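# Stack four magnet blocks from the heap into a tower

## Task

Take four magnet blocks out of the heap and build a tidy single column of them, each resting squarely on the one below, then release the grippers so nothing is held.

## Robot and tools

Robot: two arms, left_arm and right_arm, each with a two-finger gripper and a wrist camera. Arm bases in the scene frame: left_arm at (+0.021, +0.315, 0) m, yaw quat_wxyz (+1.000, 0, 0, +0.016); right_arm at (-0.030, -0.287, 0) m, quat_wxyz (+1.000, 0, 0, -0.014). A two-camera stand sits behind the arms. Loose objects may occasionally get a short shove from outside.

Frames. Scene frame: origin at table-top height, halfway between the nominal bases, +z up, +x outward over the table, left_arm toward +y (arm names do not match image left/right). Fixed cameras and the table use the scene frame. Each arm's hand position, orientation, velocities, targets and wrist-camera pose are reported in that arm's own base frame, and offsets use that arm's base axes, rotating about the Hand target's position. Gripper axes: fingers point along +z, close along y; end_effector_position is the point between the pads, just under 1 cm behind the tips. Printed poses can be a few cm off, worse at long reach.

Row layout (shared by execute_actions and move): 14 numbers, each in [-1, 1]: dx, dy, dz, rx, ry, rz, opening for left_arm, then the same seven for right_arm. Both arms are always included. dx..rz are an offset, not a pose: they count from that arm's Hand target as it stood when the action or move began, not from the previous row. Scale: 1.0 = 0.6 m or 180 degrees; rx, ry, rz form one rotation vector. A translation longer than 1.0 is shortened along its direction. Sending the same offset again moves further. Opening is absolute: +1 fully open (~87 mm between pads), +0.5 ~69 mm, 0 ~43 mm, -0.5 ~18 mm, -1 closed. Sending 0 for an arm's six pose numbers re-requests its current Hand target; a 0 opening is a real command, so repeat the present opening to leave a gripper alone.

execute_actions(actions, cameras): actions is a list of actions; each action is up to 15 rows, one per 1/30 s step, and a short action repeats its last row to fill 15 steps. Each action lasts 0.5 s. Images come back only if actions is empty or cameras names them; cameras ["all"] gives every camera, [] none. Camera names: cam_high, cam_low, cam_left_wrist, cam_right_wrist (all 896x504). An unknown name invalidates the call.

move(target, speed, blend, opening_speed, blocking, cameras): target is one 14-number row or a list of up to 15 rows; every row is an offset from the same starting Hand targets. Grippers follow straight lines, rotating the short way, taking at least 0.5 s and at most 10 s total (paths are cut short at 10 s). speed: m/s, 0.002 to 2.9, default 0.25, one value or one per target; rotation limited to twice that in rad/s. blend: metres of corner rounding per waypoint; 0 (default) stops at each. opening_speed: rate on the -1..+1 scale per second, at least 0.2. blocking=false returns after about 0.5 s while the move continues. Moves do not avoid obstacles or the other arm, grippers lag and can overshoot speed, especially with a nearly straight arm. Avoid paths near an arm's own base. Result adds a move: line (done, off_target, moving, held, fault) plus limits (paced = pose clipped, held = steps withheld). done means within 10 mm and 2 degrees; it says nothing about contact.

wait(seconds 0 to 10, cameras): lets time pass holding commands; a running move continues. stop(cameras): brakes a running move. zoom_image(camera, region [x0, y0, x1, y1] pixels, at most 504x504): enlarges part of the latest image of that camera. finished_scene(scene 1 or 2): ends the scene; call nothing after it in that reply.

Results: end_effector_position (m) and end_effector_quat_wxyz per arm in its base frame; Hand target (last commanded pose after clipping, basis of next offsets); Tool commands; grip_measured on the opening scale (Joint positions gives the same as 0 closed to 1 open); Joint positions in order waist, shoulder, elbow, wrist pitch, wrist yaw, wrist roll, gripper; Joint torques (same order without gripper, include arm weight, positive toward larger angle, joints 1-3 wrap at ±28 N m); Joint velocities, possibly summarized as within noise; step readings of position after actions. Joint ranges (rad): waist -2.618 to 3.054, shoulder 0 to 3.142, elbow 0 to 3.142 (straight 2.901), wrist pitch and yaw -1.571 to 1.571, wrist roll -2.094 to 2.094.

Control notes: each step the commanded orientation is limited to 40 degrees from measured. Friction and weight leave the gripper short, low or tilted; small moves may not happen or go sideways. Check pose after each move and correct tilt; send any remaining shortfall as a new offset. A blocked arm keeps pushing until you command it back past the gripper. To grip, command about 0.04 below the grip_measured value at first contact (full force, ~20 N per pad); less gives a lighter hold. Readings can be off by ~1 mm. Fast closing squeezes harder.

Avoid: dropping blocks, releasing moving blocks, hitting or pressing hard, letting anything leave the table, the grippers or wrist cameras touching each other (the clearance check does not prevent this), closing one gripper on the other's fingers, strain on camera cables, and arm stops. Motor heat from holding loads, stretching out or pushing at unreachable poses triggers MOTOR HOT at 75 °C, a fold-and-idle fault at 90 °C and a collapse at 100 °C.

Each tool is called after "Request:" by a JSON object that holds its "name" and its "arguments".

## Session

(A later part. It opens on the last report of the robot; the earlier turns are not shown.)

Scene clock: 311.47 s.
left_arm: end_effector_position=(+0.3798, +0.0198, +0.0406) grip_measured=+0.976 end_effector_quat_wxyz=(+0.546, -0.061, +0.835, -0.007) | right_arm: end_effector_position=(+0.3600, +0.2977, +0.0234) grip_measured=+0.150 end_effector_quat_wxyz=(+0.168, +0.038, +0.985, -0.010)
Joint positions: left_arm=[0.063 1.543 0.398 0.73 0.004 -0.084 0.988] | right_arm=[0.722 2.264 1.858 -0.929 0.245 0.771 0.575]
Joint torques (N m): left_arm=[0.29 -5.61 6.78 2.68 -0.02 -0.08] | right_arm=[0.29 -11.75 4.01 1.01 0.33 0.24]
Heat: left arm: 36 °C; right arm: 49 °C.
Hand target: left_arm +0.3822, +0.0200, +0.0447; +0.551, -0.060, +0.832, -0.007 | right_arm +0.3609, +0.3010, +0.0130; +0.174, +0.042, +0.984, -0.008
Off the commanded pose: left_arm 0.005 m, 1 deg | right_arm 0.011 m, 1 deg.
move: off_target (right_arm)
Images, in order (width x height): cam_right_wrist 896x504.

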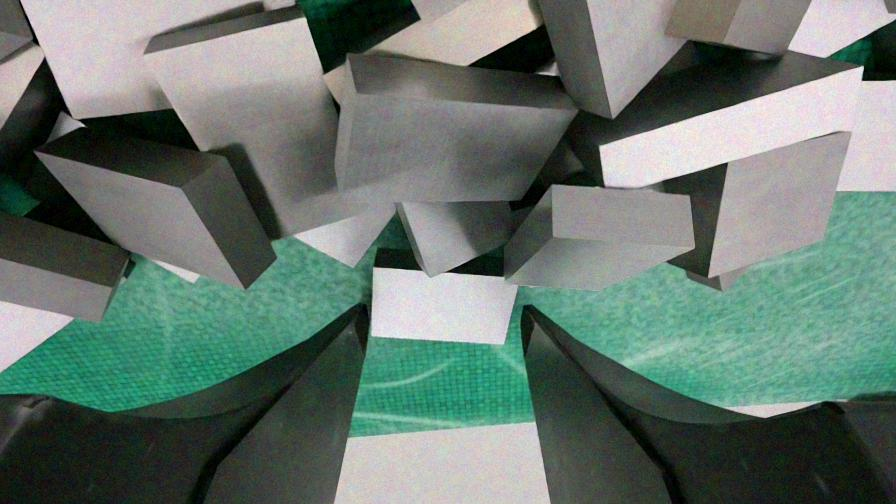

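Request:
{"name": "move", "arguments": {"target": [[0,0,0,0,0,0,1, -0.003,-0.003,0.008,0,0,0,-0.25],[0,0,0,0,0,0,1, -0.06,-0.003,0.03,0,0,0,-0.25],[0,0,0,0,0,0,1, -0.06,-0.02,0.16,0,0,0,-0.25],[0,0,0,0,0,0,1, -0.135,-0.317,0.15,0,0,0.527,-0.25],[0,0,0,0,0,0,1, -0.135,-0.317,0.075,0,0,0.527,-0.25]], "speed": [0.06,0.08,0.2,0.4,0.2], "blend": [0,0.01,0.03,0.015,0], "cameras": ["cam_right_wrist"]}}

Request:
{"name": "zoom_image", "arguments": {"camera": "cam_right_wrist", "region": [350, 160, 550, 360]}}

Scene clock: 331.67 s.
left_arm: end_effector_position=(+0.3798, +0.0198, +0.0406) grip_measured=+0.976 end_effector_quat_wxyz=(+0.546, -0.061, +0.835, -0.007) | right_arm: end_effector_position=(+0.2771, +0.1100, +0.0604) grip_measured=-0.013 end_effector_quat_wxyz=(-0.117, +0.694, -0.701, -0.120)
Joint positions: left_arm=[0.063 1.543 0.398 0.73 0.004 -0.084 0.988] | right_arm=[0.318 1.648 1.154 -0.97 -0.32 -1.226 0.493]
Joint torques (N m): left_arm=[0.27 -5.59 6.78 2.68 -0.01 -0.08] | right_arm=[-1.02 -6.69 5.85 0.53 -0.33 -0.04]
Heat: left arm: 36 °C; right arm: 51 °C.
Hand target: left_arm +0.3822, +0.0200, +0.0447; +0.551, -0.060, +0.832, -0.007 | right_arm +0.2800, +0.1109, +0.0580; -0.124, +0.696, -0.696, -0.123
Off the commanded pose: left_arm 0.005 m, 1 deg | right_arm 0.004 m, 1 deg.
move: done
Images, in order (width x height): cam_right_wrist 896x504.

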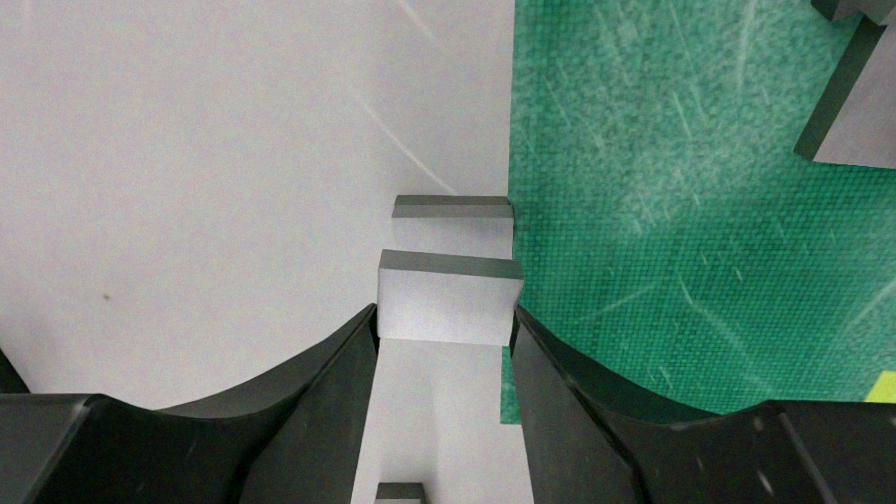

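Scaled by 2.520 from the camera's 896x504 image, which has a finer 1280x720 frame.

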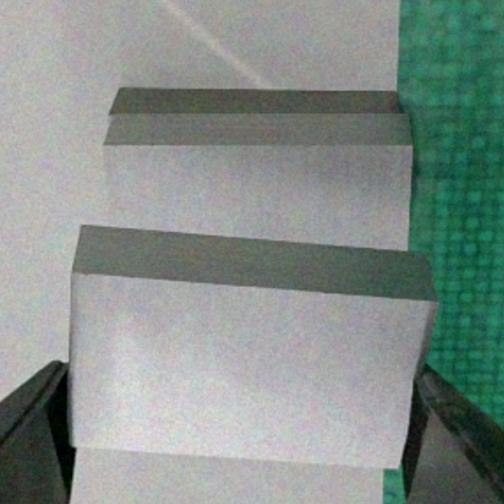

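Request:
{"name": "move", "arguments": {"target": [[0,0,0,0,0,0,1, 0.0005,0.004,0,0,0,0.027,-0.25],[0,0,0,0,0,0,1, 0.0005,0.004,-0.022,0,0,0.027,-0.25]], "speed": 0.08, "cameras": ["cam_right_wrist"]}}

Request:
{"name": "zoom_image", "arguments": {"camera": "cam_right_wrist", "region": [350, 180, 550, 360]}}

Scene clock: 344.70 s.
left_arm: end_effector_position=(+0.3798, +0.0198, +0.0406) grip_measured=+0.976 end_effector_quat_wxyz=(+0.546, -0.061, +0.835, -0.007) | right_arm: end_effector_position=(+0.2790, +0.1112, +0.0489) grip_measured=-0.013 end_effector_quat_wxyz=(-0.115, +0.721, -0.672, -0.124)
Joint positions: left_arm=[0.063 1.543 0.398 0.73 0.004 -0.084 0.988] | right_arm=[0.318 1.676 1.138 -0.947 -0.328 -1.309 0.493]
Joint torques (N m): left_arm=[0.24 -5.59 6.76 2.69 -0.01 -0.06] | right_arm=[-0.47 -6.53 5.56 0.53 -0.34 -0.01]
Heat: left arm: 36 °C; right arm: 45 °C.
Hand target: left_arm +0.3822, +0.0200, +0.0447; +0.551, -0.060, +0.832, -0.007 | right_arm +0.2803, +0.1133, +0.0448; -0.119, +0.725, -0.666, -0.128
Off the commanded pose: left_arm 0.005 m, 1 deg | right_arm 0.005 m, 1 deg.
move: done
Images, in order (width x height): cam_right_wrist 896x504.

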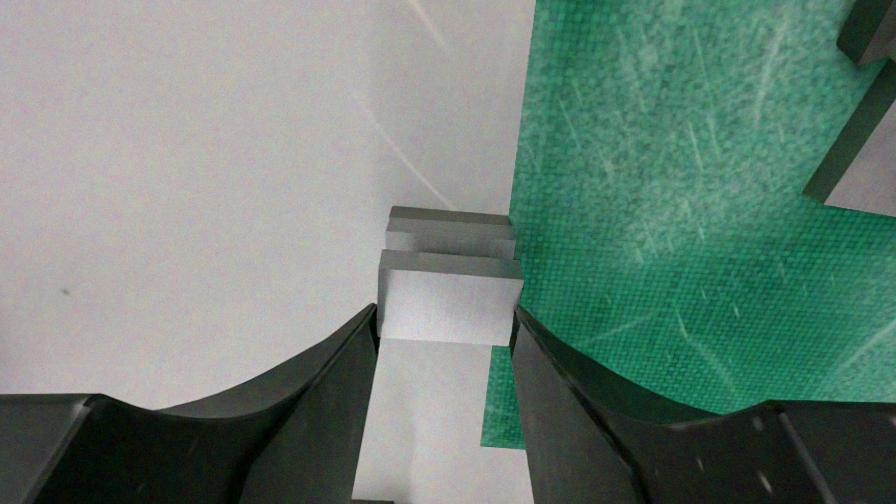

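Scaled by 2.520 from the camera's 896x504 image, which has a finer 1280x720 frame.

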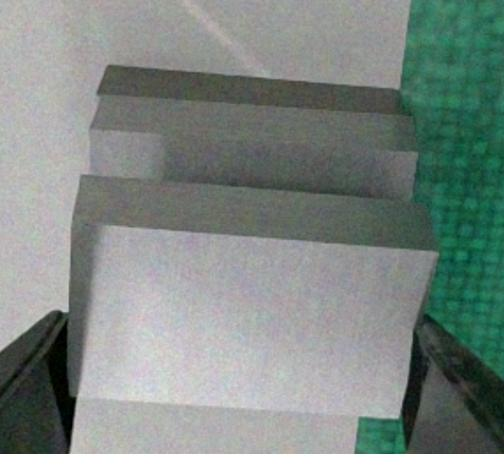

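Request:
{"name": "move", "arguments": {"target": [[0,0,0,0,0,0,1, -0.001,0,-0.023,0,0,0,-0.25],[0,0,0,0,0,0,1, -0.001,0,-0.024,0,0,0,0.25],[0,0,0,0,0,0,1, -0.001,0,0.08,0,0,0,0.25],[0,0,0,0,0,0,1, 0.176,0.075,0.108,0,0,-0.604,0.25]], "speed": [0.06,0.1,0.2,0.4], "blend": [0,0,0.02,0], "cameras": ["cam_right_wrist","cam_low"]}}

Request:
{"name": "zoom_image", "arguments": {"camera": "cam_low", "region": [180, 250, 330, 380]}}

Scene clock: 368.90 s.
left_arm: end_effector_position=(+0.3798, +0.0198, +0.0406) grip_measured=+0.976 end_effector_quat_wxyz=(+0.546, -0.061, +0.835, -0.007) | right_arm: end_effector_position=(+0.3837, +0.1551, +0.1089) grip_measured=+0.250 end_effector_quat_wxyz=(+0.174, +0.114, +0.978, -0.018)
Joint positions: left_arm=[0.063 1.543 0.398 0.73 0.004 -0.084 0.988] | right_arm=[0.414 1.971 1.741 -1.053 0.206 0.617 0.625]
Joint torques (N m): left_arm=[0.27 -5.61 6.79 2.69 0 -0.08] | right_arm=[0.34 -8.96 9.42 0.55 0.27 0.3]
Heat: left arm: 37 °C; right arm: 40 °C.
Hand target: left_arm +0.3822, +0.0200, +0.0448; +0.551, -0.060, +0.832, -0.007 | right_arm +0.3859, +0.1581, +0.1095; +0.173, +0.119, +0.977, -0.022
Off the commanded pose: left_arm 0.005 m, 1 deg | right_arm 0.004 m, 1 deg.
move: done; target 2's new opening was sent with right_arm's hand 0.011 m and 1 deg from that target
Images, in order (width x height): cam_low 896x504, cam_right_wrist 896x504.

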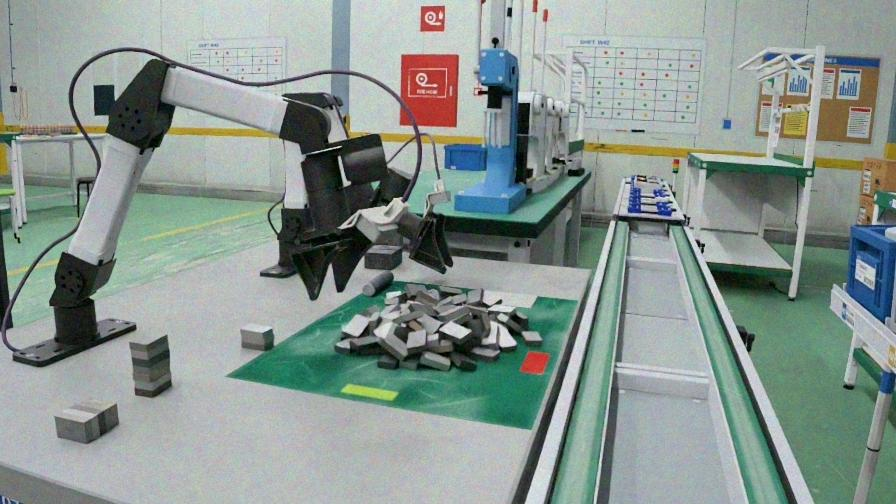

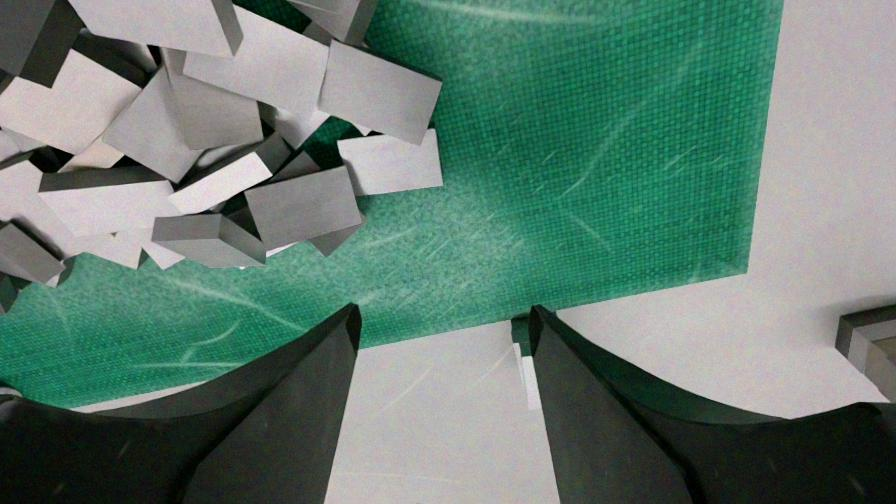

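Scaled by 3.360 from the camera's 896x504 image, which has a finer 1280x720 frame.

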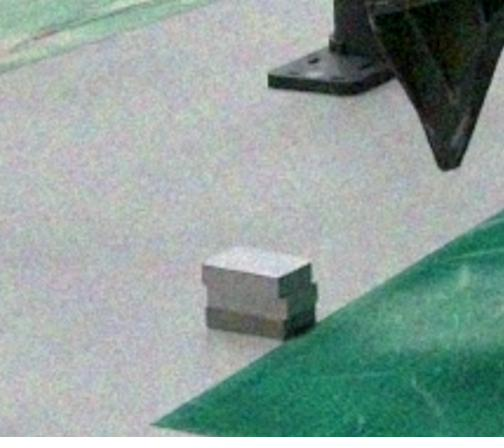

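Request:
{"name": "move", "arguments": {"target": [[0,0,0,0,0,0,1, 0.0325,0.103,-0.066,0,0,0,-1],[0,0,0,0,0,0,1, 0.0325,0.103,-0.126,0,0,0,-1],[0,0,0,0,0,0,1, -0.081,0.129,-0.126,0,0,0,-1],[0,0,0,0,0,0,1, -0.085,0.13,-0.02,0,0,0,0],[0,0,0,0,0,0,1, -0.04,0.08,0.0,0,0,0,0]], "speed": [0.3,0.1,0.12,0.25,0.3], "blend": [0.005,0,0,0.02,0], "cameras": ["cam_right_wrist"]}}

Scene clock: 409.83 s.
left_arm: end_effector_position=(+0.3798, +0.0198, +0.0406) grip_measured=+0.976 end_effector_quat_wxyz=(+0.546, -0.061, +0.835, -0.007) | right_arm: end_effector_position=(+0.3609, +0.2036, +0.1016) grip_measured=+0.000 end_effector_quat_wxyz=(+0.172, +0.126, +0.976, -0.029)
Joint positions: left_arm=[0.063 1.543 0.398 0.73 0.004 -0.084 0.988] | right_arm=[0.555 2.007 1.766 -1.093 0.261 0.781 0.5]
Joint torques (N m): left_arm=[0.24 -5.59 6.79 2.7 -0.02 -0.08] | right_arm=[-0.23 -10.76 9.13 0.39 0.13 0.02]
Heat: left arm: 37 °C; right arm: 45 °C.
Hand target: left_arm +0.3822, +0.0200, +0.0448; +0.551, -0.060, +0.832, -0.007 | right_arm +0.3618, +0.2062, +0.1095; +0.173, +0.119, +0.977, -0.022
Off the commanded pose: left_arm 0.005 m, 1 deg | right_arm 0.008 m, 1 deg.
move: done; blend cut to 0 m at target 4; target 4's new opening was sent with right_arm's hand 0.011 m and 1 deg from that target
Images, in order (width x height): cam_right_wrist 896x504.

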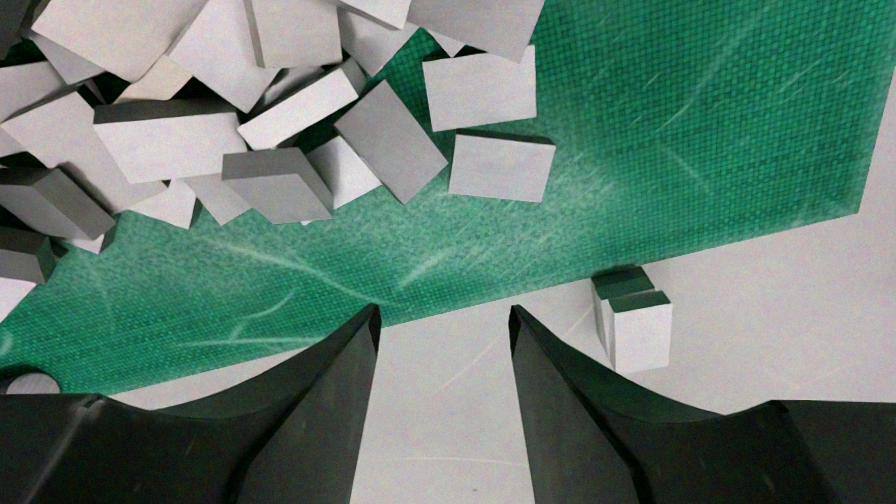

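Request:
{"name": "move", "arguments": {"target": [0,0,0,0,0,0,1, 0.0162,-0.0465,-0.0858,0,0,-0.034,0.1], "speed": 0.25, "cameras": ["cam_right_wrist"]}}

Scene clock: 424.67 s.
left_arm: end_effector_position=(+0.3798, +0.0198, +0.0406) grip_measured=+0.976 end_effector_quat_wxyz=(+0.546, -0.061, +0.835, -0.007) | right_arm: end_effector_position=(+0.3705, +0.1774, +0.0614) grip_measured=+0.100 end_effector_quat_wxyz=(+0.170, +0.163, +0.971, -0.035)
Joint positions: left_arm=[0.063 1.543 0.398 0.73 0.004 -0.084 0.988] | right_arm=[0.487 2.007 1.606 -0.935 0.261 0.788 0.55]
Joint torques (N m): left_arm=[0.31 -5.63 6.79 2.69 0 -0.07] | right_arm=[-0.39 -10.33 5.71 0.76 0.23 0.3]
Heat: left arm: 38 °C; right arm: 45 °C.
Hand target: left_arm +0.3822, +0.0200, +0.0448; +0.551, -0.060, +0.832, -0.007 | right_arm +0.3716, +0.1783, +0.0581; +0.172, +0.171, +0.970, -0.031
Off the commanded pose: left_arm 0.005 m, 1 deg | right_arm 0.004 m, 1 deg.
move: done
Images, in order (width x height): cam_right_wrist 896x504.

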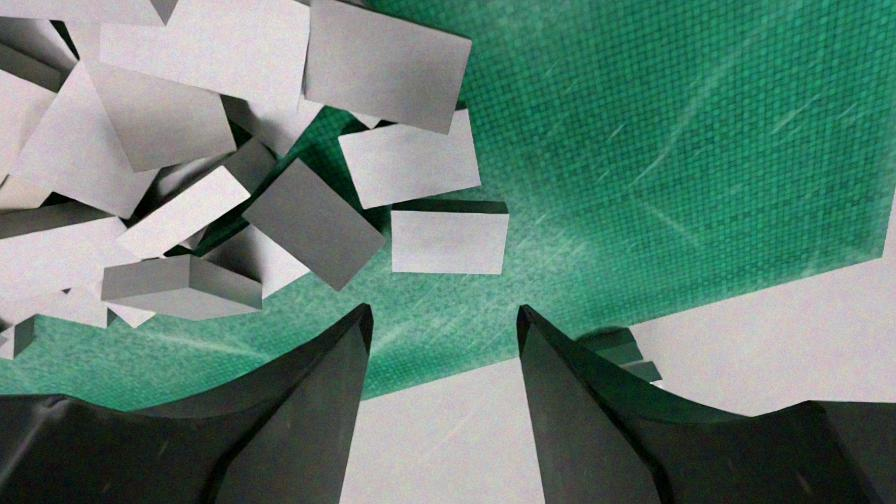

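Request:
{"name": "move", "arguments": {"target": [[0,0,0,0,0,0,1, -0.0025,0,-0.03,0,0,0,0.1],[0,0,0,0,0,0,1, -0.0025,0,-0.075,0,0,0,0.1],[0,0,0,0,0,0,1, -0.003,0,-0.068,0,0,0,-0.25],[0,0,0,0,0,0,1, -0.04,0.015,-0.03,0,0,0,-0.25],[0,0,0,0,0,0,1, -0.045,0.015,0.1,0,0,0.05,-0.25],[0,0,0,0,0,0,1, -0.153,-0.1155,0.09,0,0,0.611,-0.25]], "speed": [0.15,0.1,0.1,0.1,0.2,0.35], "blend": [0.003,0,0,0.01,0.02,0], "cameras": ["cam_right_wrist"]}}

Request:
{"name": "zoom_image", "arguments": {"camera": "cam_right_wrist", "region": [350, 140, 570, 360]}}

Scene clock: 448.27 s.
left_arm: end_effector_position=(+0.3798, +0.0198, +0.0406) grip_measured=+0.976 end_effector_quat_wxyz=(+0.546, -0.061, +0.835, -0.007) | right_arm: end_effector_position=(+0.2839, +0.1104, +0.1050) grip_measured=-0.021 end_effector_quat_wxyz=(-0.117, +0.693, -0.701, -0.120)
Joint positions: left_arm=[0.063 1.543 0.398 0.73 0.004 -0.084 0.988] | right_arm=[0.312 1.647 1.333 -1.153 -0.32 -1.231 0.489]
Joint torques (N m): left_arm=[0.29 -5.64 6.78 2.69 -0.01 -0.08] | right_arm=[-1.01 -9.52 6.17 0.21 -0.32 -0.04]
Heat: left arm: 38 °C; right arm: 46 °C.
Hand target: left_arm +0.3822, +0.0200, +0.0448; +0.551, -0.060, +0.832, -0.007 | right_arm +0.2798, +0.1090, +0.1121; -0.124, +0.696, -0.696, -0.123
Off the commanded pose: left_arm 0.005 m, 1 deg | right_arm 0.008 m, 1 deg.
move: done
Images, in order (width x height): cam_right_wrist 896x504.

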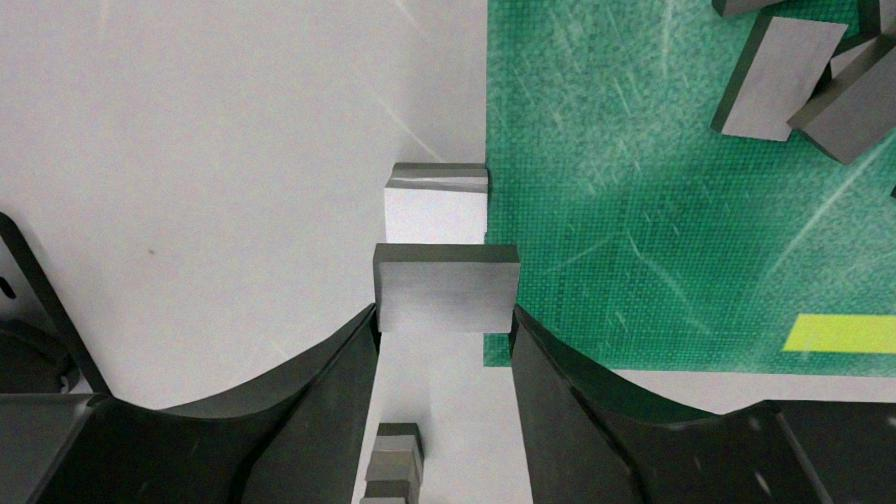

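Scaled by 2.291 from the camera's 896x504 image, which has a finer 1280x720 frame.

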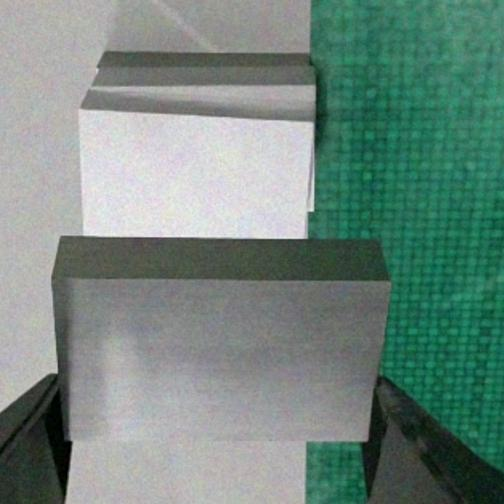

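Request:
{"name": "move", "arguments": {"target": [[0,0,0,0,0,0,1, 0,-0.009,-0.03,0,0,-0.008,-0.25],[0,0,0,0,0,0,1, 0,-0.009,-0.092,0,0,-0.008,-0.25]], "speed": [0.15,0.1], "cameras": ["cam_right_wrist"]}}

Request:
{"name": "zoom_image", "arguments": {"camera": "cam_right_wrist", "region": [350, 180, 550, 360]}}

Scene clock: 462.10 s.
left_arm: end_effector_position=(+0.3798, +0.0198, +0.0406) grip_measured=+0.976 end_effector_quat_wxyz=(+0.546, -0.061, +0.835, -0.007) | right_arm: end_effector_position=(+0.2778, +0.1032, +0.0581) grip_measured=-0.021 end_effector_quat_wxyz=(-0.118, +0.687, -0.707, -0.119)
Joint positions: left_arm=[0.063 1.543 0.398 0.73 0.004 -0.084 0.988] | right_arm=[0.294 1.646 1.142 -0.963 -0.321 -1.232 0.489]
Joint torques (N m): left_arm=[0.24 -5.6 6.78 2.69 0 -0.07] | right_arm=[-0.95 -7.23 5.52 0.51 -0.32 0.07]
Heat: left arm: 38 °C; right arm: 46 °C.
Hand target: left_arm +0.3822, +0.0200, +0.0448; +0.551, -0.060, +0.832, -0.007 | right_arm +0.2799, +0.1037, +0.0569; -0.126, +0.687, -0.705, -0.121
Off the commanded pose: left_arm 0.005 m, 1 deg | right_arm 0.002 m, 1 deg.
move: done
Images, in order (width x height): cam_right_wrist 896x504.

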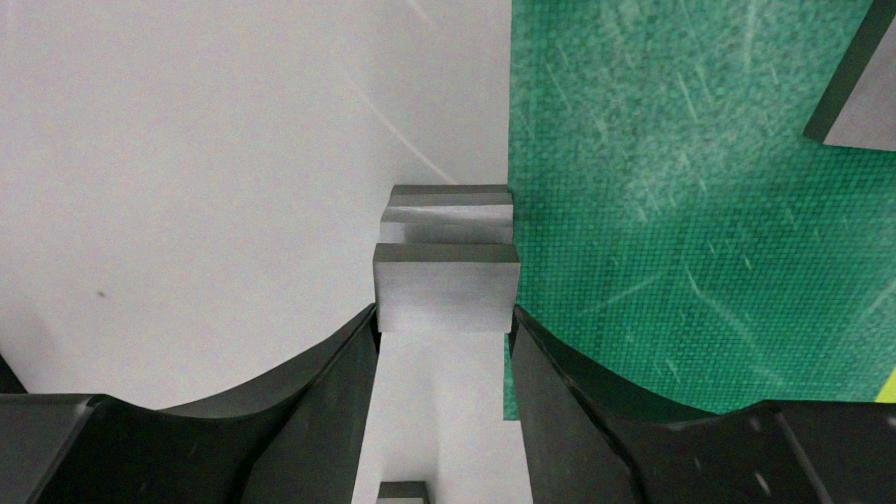

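Scaled by 2.520 from the camera's 896x504 image, which has a finer 1280x720 frame.

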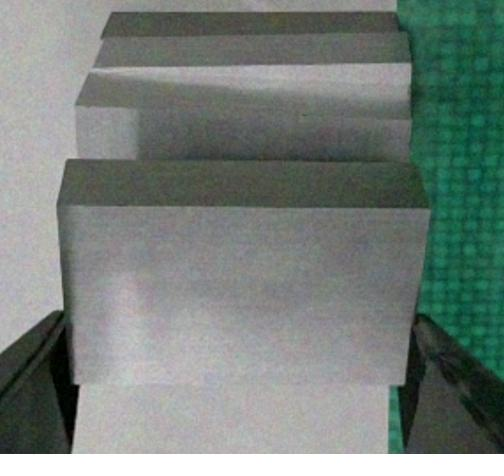

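Request:
{"name": "move", "arguments": {"target": [[0,0,0,0,0,0,1, 0,0.005,-0.003,0,0,0,-0.25],[0,0,0,0,0,0,1, 0,0.005,-0.019,0,0,0,-0.25],[0,0,0,0,0,0,1, 0,0.005,-0.017,0,0,0,0.5],[0,0,0,0,0,0,1, 0,0.005,-0.056,0,0,0,0.5],[0,0,0,0,0,0,1, 0,0.005,-0.05,0,0,0,-0.03],[0,0,0,0,0,0,1, 0,0.005,-0.05,0,0,0,0.3]], "speed": [0.08,0.06,0.1,0.1,0.1,0.1], "opening_speed": 1.2, "cameras": ["cam_right_wrist","cam_low"]}}

Request:
{"name": "zoom_image", "arguments": {"camera": "cam_right_wrist", "region": [350, 180, 550, 360]}}

Request:
{"name": "zoom_image", "arguments": {"camera": "cam_low", "region": [180, 250, 330, 380]}}

Scene clock: 486.00 s.
left_arm: end_effector_position=(+0.3798, +0.0198, +0.0406) grip_measured=+0.976 end_effector_quat_wxyz=(+0.546, -0.061, +0.835, -0.007) | right_arm: end_effector_position=(+0.2799, +0.1044, +0.0288) grip_measured=+0.300 end_effector_quat_wxyz=(-0.125, +0.688, -0.705, -0.117)
Joint positions: left_arm=[0.063 1.543 0.398 0.73 0.004 -0.084 0.988] | right_arm=[0.294 1.677 1.053 -0.828 -0.324 -1.232 0.65]
Joint torques (N m): left_arm=[0.25 -5.57 6.75 2.68 -0.02 -0.06] | right_arm=[-0.09 -6.58 6.02 0.45 -0.28 0.16]
Heat: left arm: 38 °C; right arm: 43 °C.
Hand target: left_arm +0.3822, +0.0200, +0.0448; +0.551, -0.060, +0.832, -0.007 | right_arm +0.2797, +0.1066, +0.0269; -0.126, +0.687, -0.705, -0.121
Off the commanded pose: left_arm 0.005 m, 1 deg | right_arm 0.003 m, 0 deg.
move: done
Images, in order (width x height): cam_low 896x504, cam_right_wrist 896x504.

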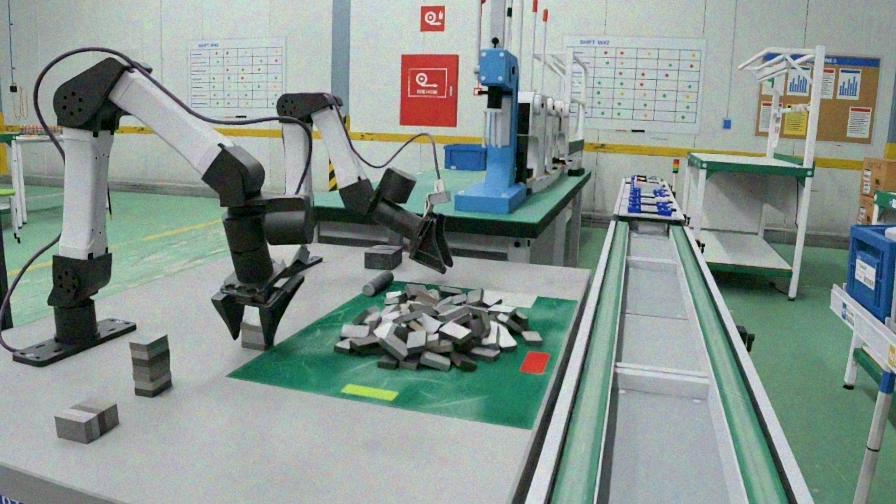

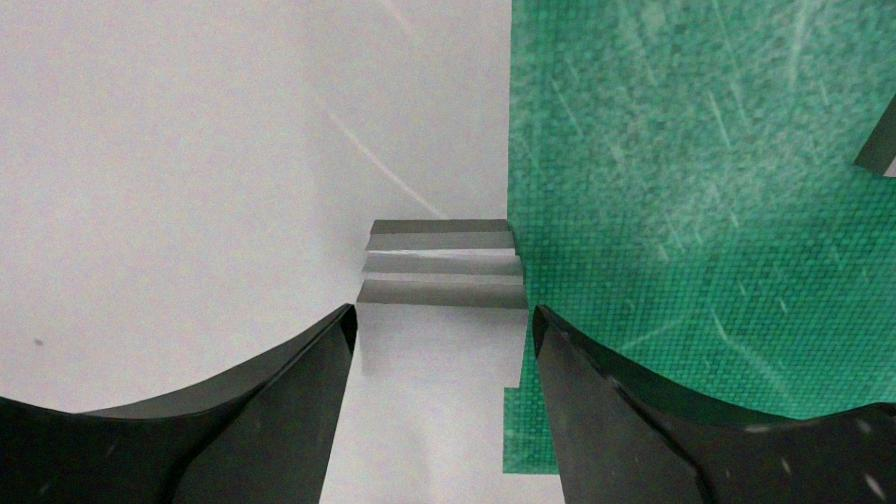

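Scaled by 2.520 from the camera's 896x504 image, which has a finer 1280x720 frame.

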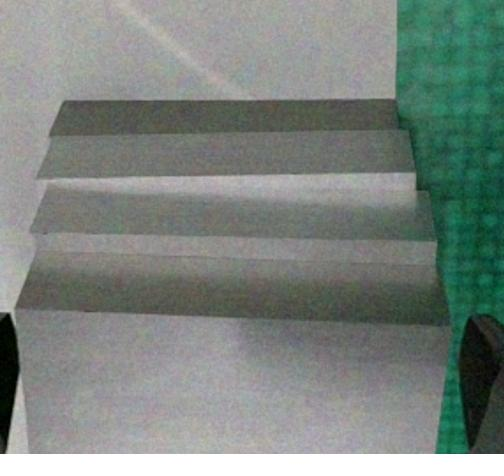

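Scaled by 3.360 from the camera's 896x504 image, which has a finer 1280x720 frame.

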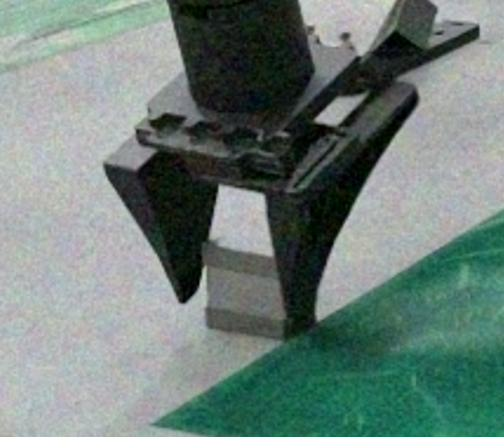

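Request:
{"name": "move", "arguments": {"target": [[0,0,0,0,0,0,1, 0,0,0.11,0,0,0,0.3],[0,0,0,0,0,0,1, -0.012,0.02,0.10,0,0,-0.4917,0.3],[0,0,0,0,0,0,1, -0.012,0.02,0.0,0,0,-0.4917,0.3],[0,0,0,0,0,0,1, -0.012,0.02,0.004,0,0,-0.4917,-0.38],[0,0,0,0,0,0,1, -0.012,0.02,0.004,0,0,-0.4917,0.25],[0,0,0,0,0,0,1, -0.012,0.02,0.12,0,0,-0.4917,0.25]], "speed": [0.25,0.45,0.15,0.1,0.1,0.2], "blend": [0.02,0.005,0,0,0,0], "opening_speed": 1.2, "cameras": ["cam_right_wrist","cam_low"]}}

Request:
{"name": "zoom_image", "arguments": {"camera": "cam_low", "region": [180, 250, 330, 380]}}

Request:
{"name": "zoom_image", "arguments": {"camera": "cam_right_wrist", "region": [350, 60, 600, 310]}}

Scene clock: 511.27 s.
left_arm: end_effector_position=(+0.3797, +0.0198, +0.0405) grip_measured=+0.976 end_effector_quat_wxyz=(+0.546, -0.061, +0.835, -0.007) | right_arm: end_effector_position=(+0.2708, +0.1173, +0.0898) grip_measured=+0.250 end_effector_quat_wxyz=(+0.165, -0.006, +0.986, -0.002)
Joint positions: left_arm=[0.063 1.543 0.398 0.73 0.004 -0.084 0.988] | right_arm=[0.437 1.524 1.135 -0.88 0.14 0.404 0.625]
Joint torques (N m): left_arm=[0.36 -5.59 6.78 2.7 -0.01 -0.07] | right_arm=[0.12 -7.53 8.62 0.6 0.25 0.25]
Heat: left arm: 39 °C; right arm: 39 °C.
Hand target: left_arm +0.3822, +0.0200, +0.0447; +0.551, -0.060, +0.832, -0.007 | right_arm +0.2726, +0.1186, +0.0989; +0.175, +0.000, +0.985, -0.001
Off the commanded pose: left_arm 0.005 m, 1 deg | right_arm 0.009 m, 1 deg.
move: done
Images, in order (width x height): cam_low 896x504, cam_right_wrist 896x504.

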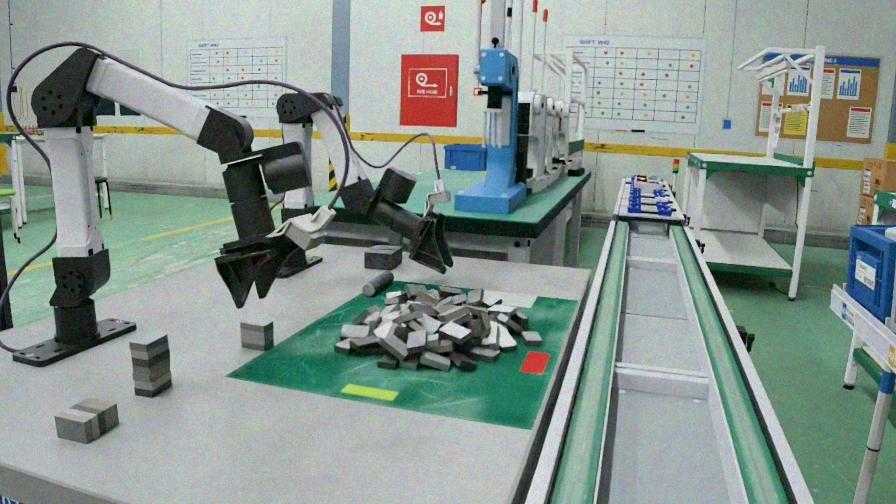

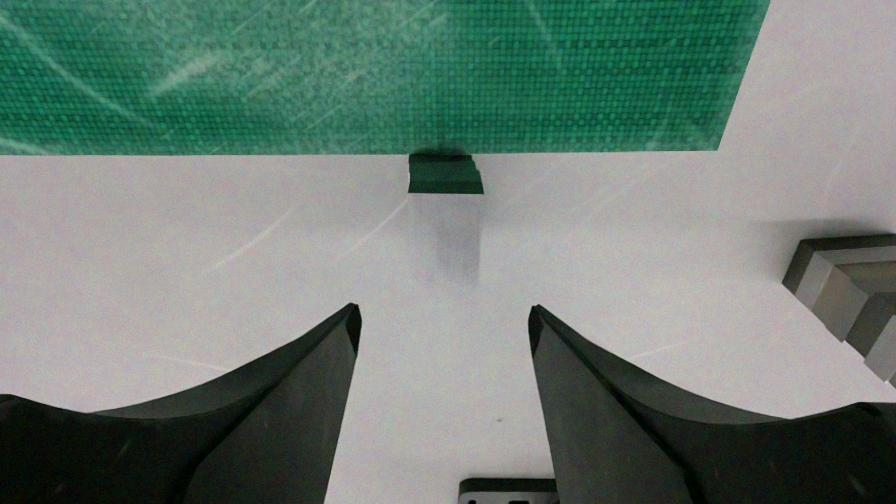

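Scaled by 3.360 from the camera's 896x504 image, which has a finer 1280x720 frame.

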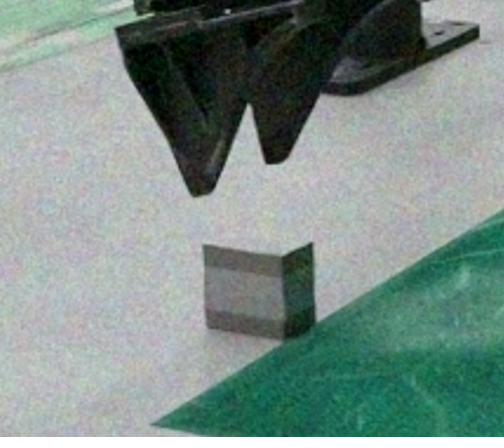

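Scaled by 2.016 from the camera's 896x504 image, which has a finer 1280x720 frame.

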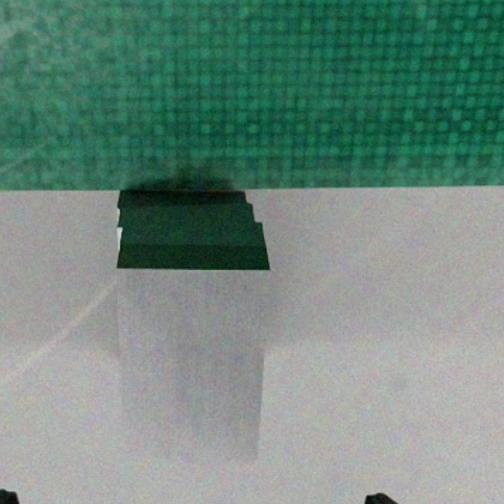

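Request:
{"name": "finished_scene", "arguments": {"scene": 2}}

The scene is finished: the task was done.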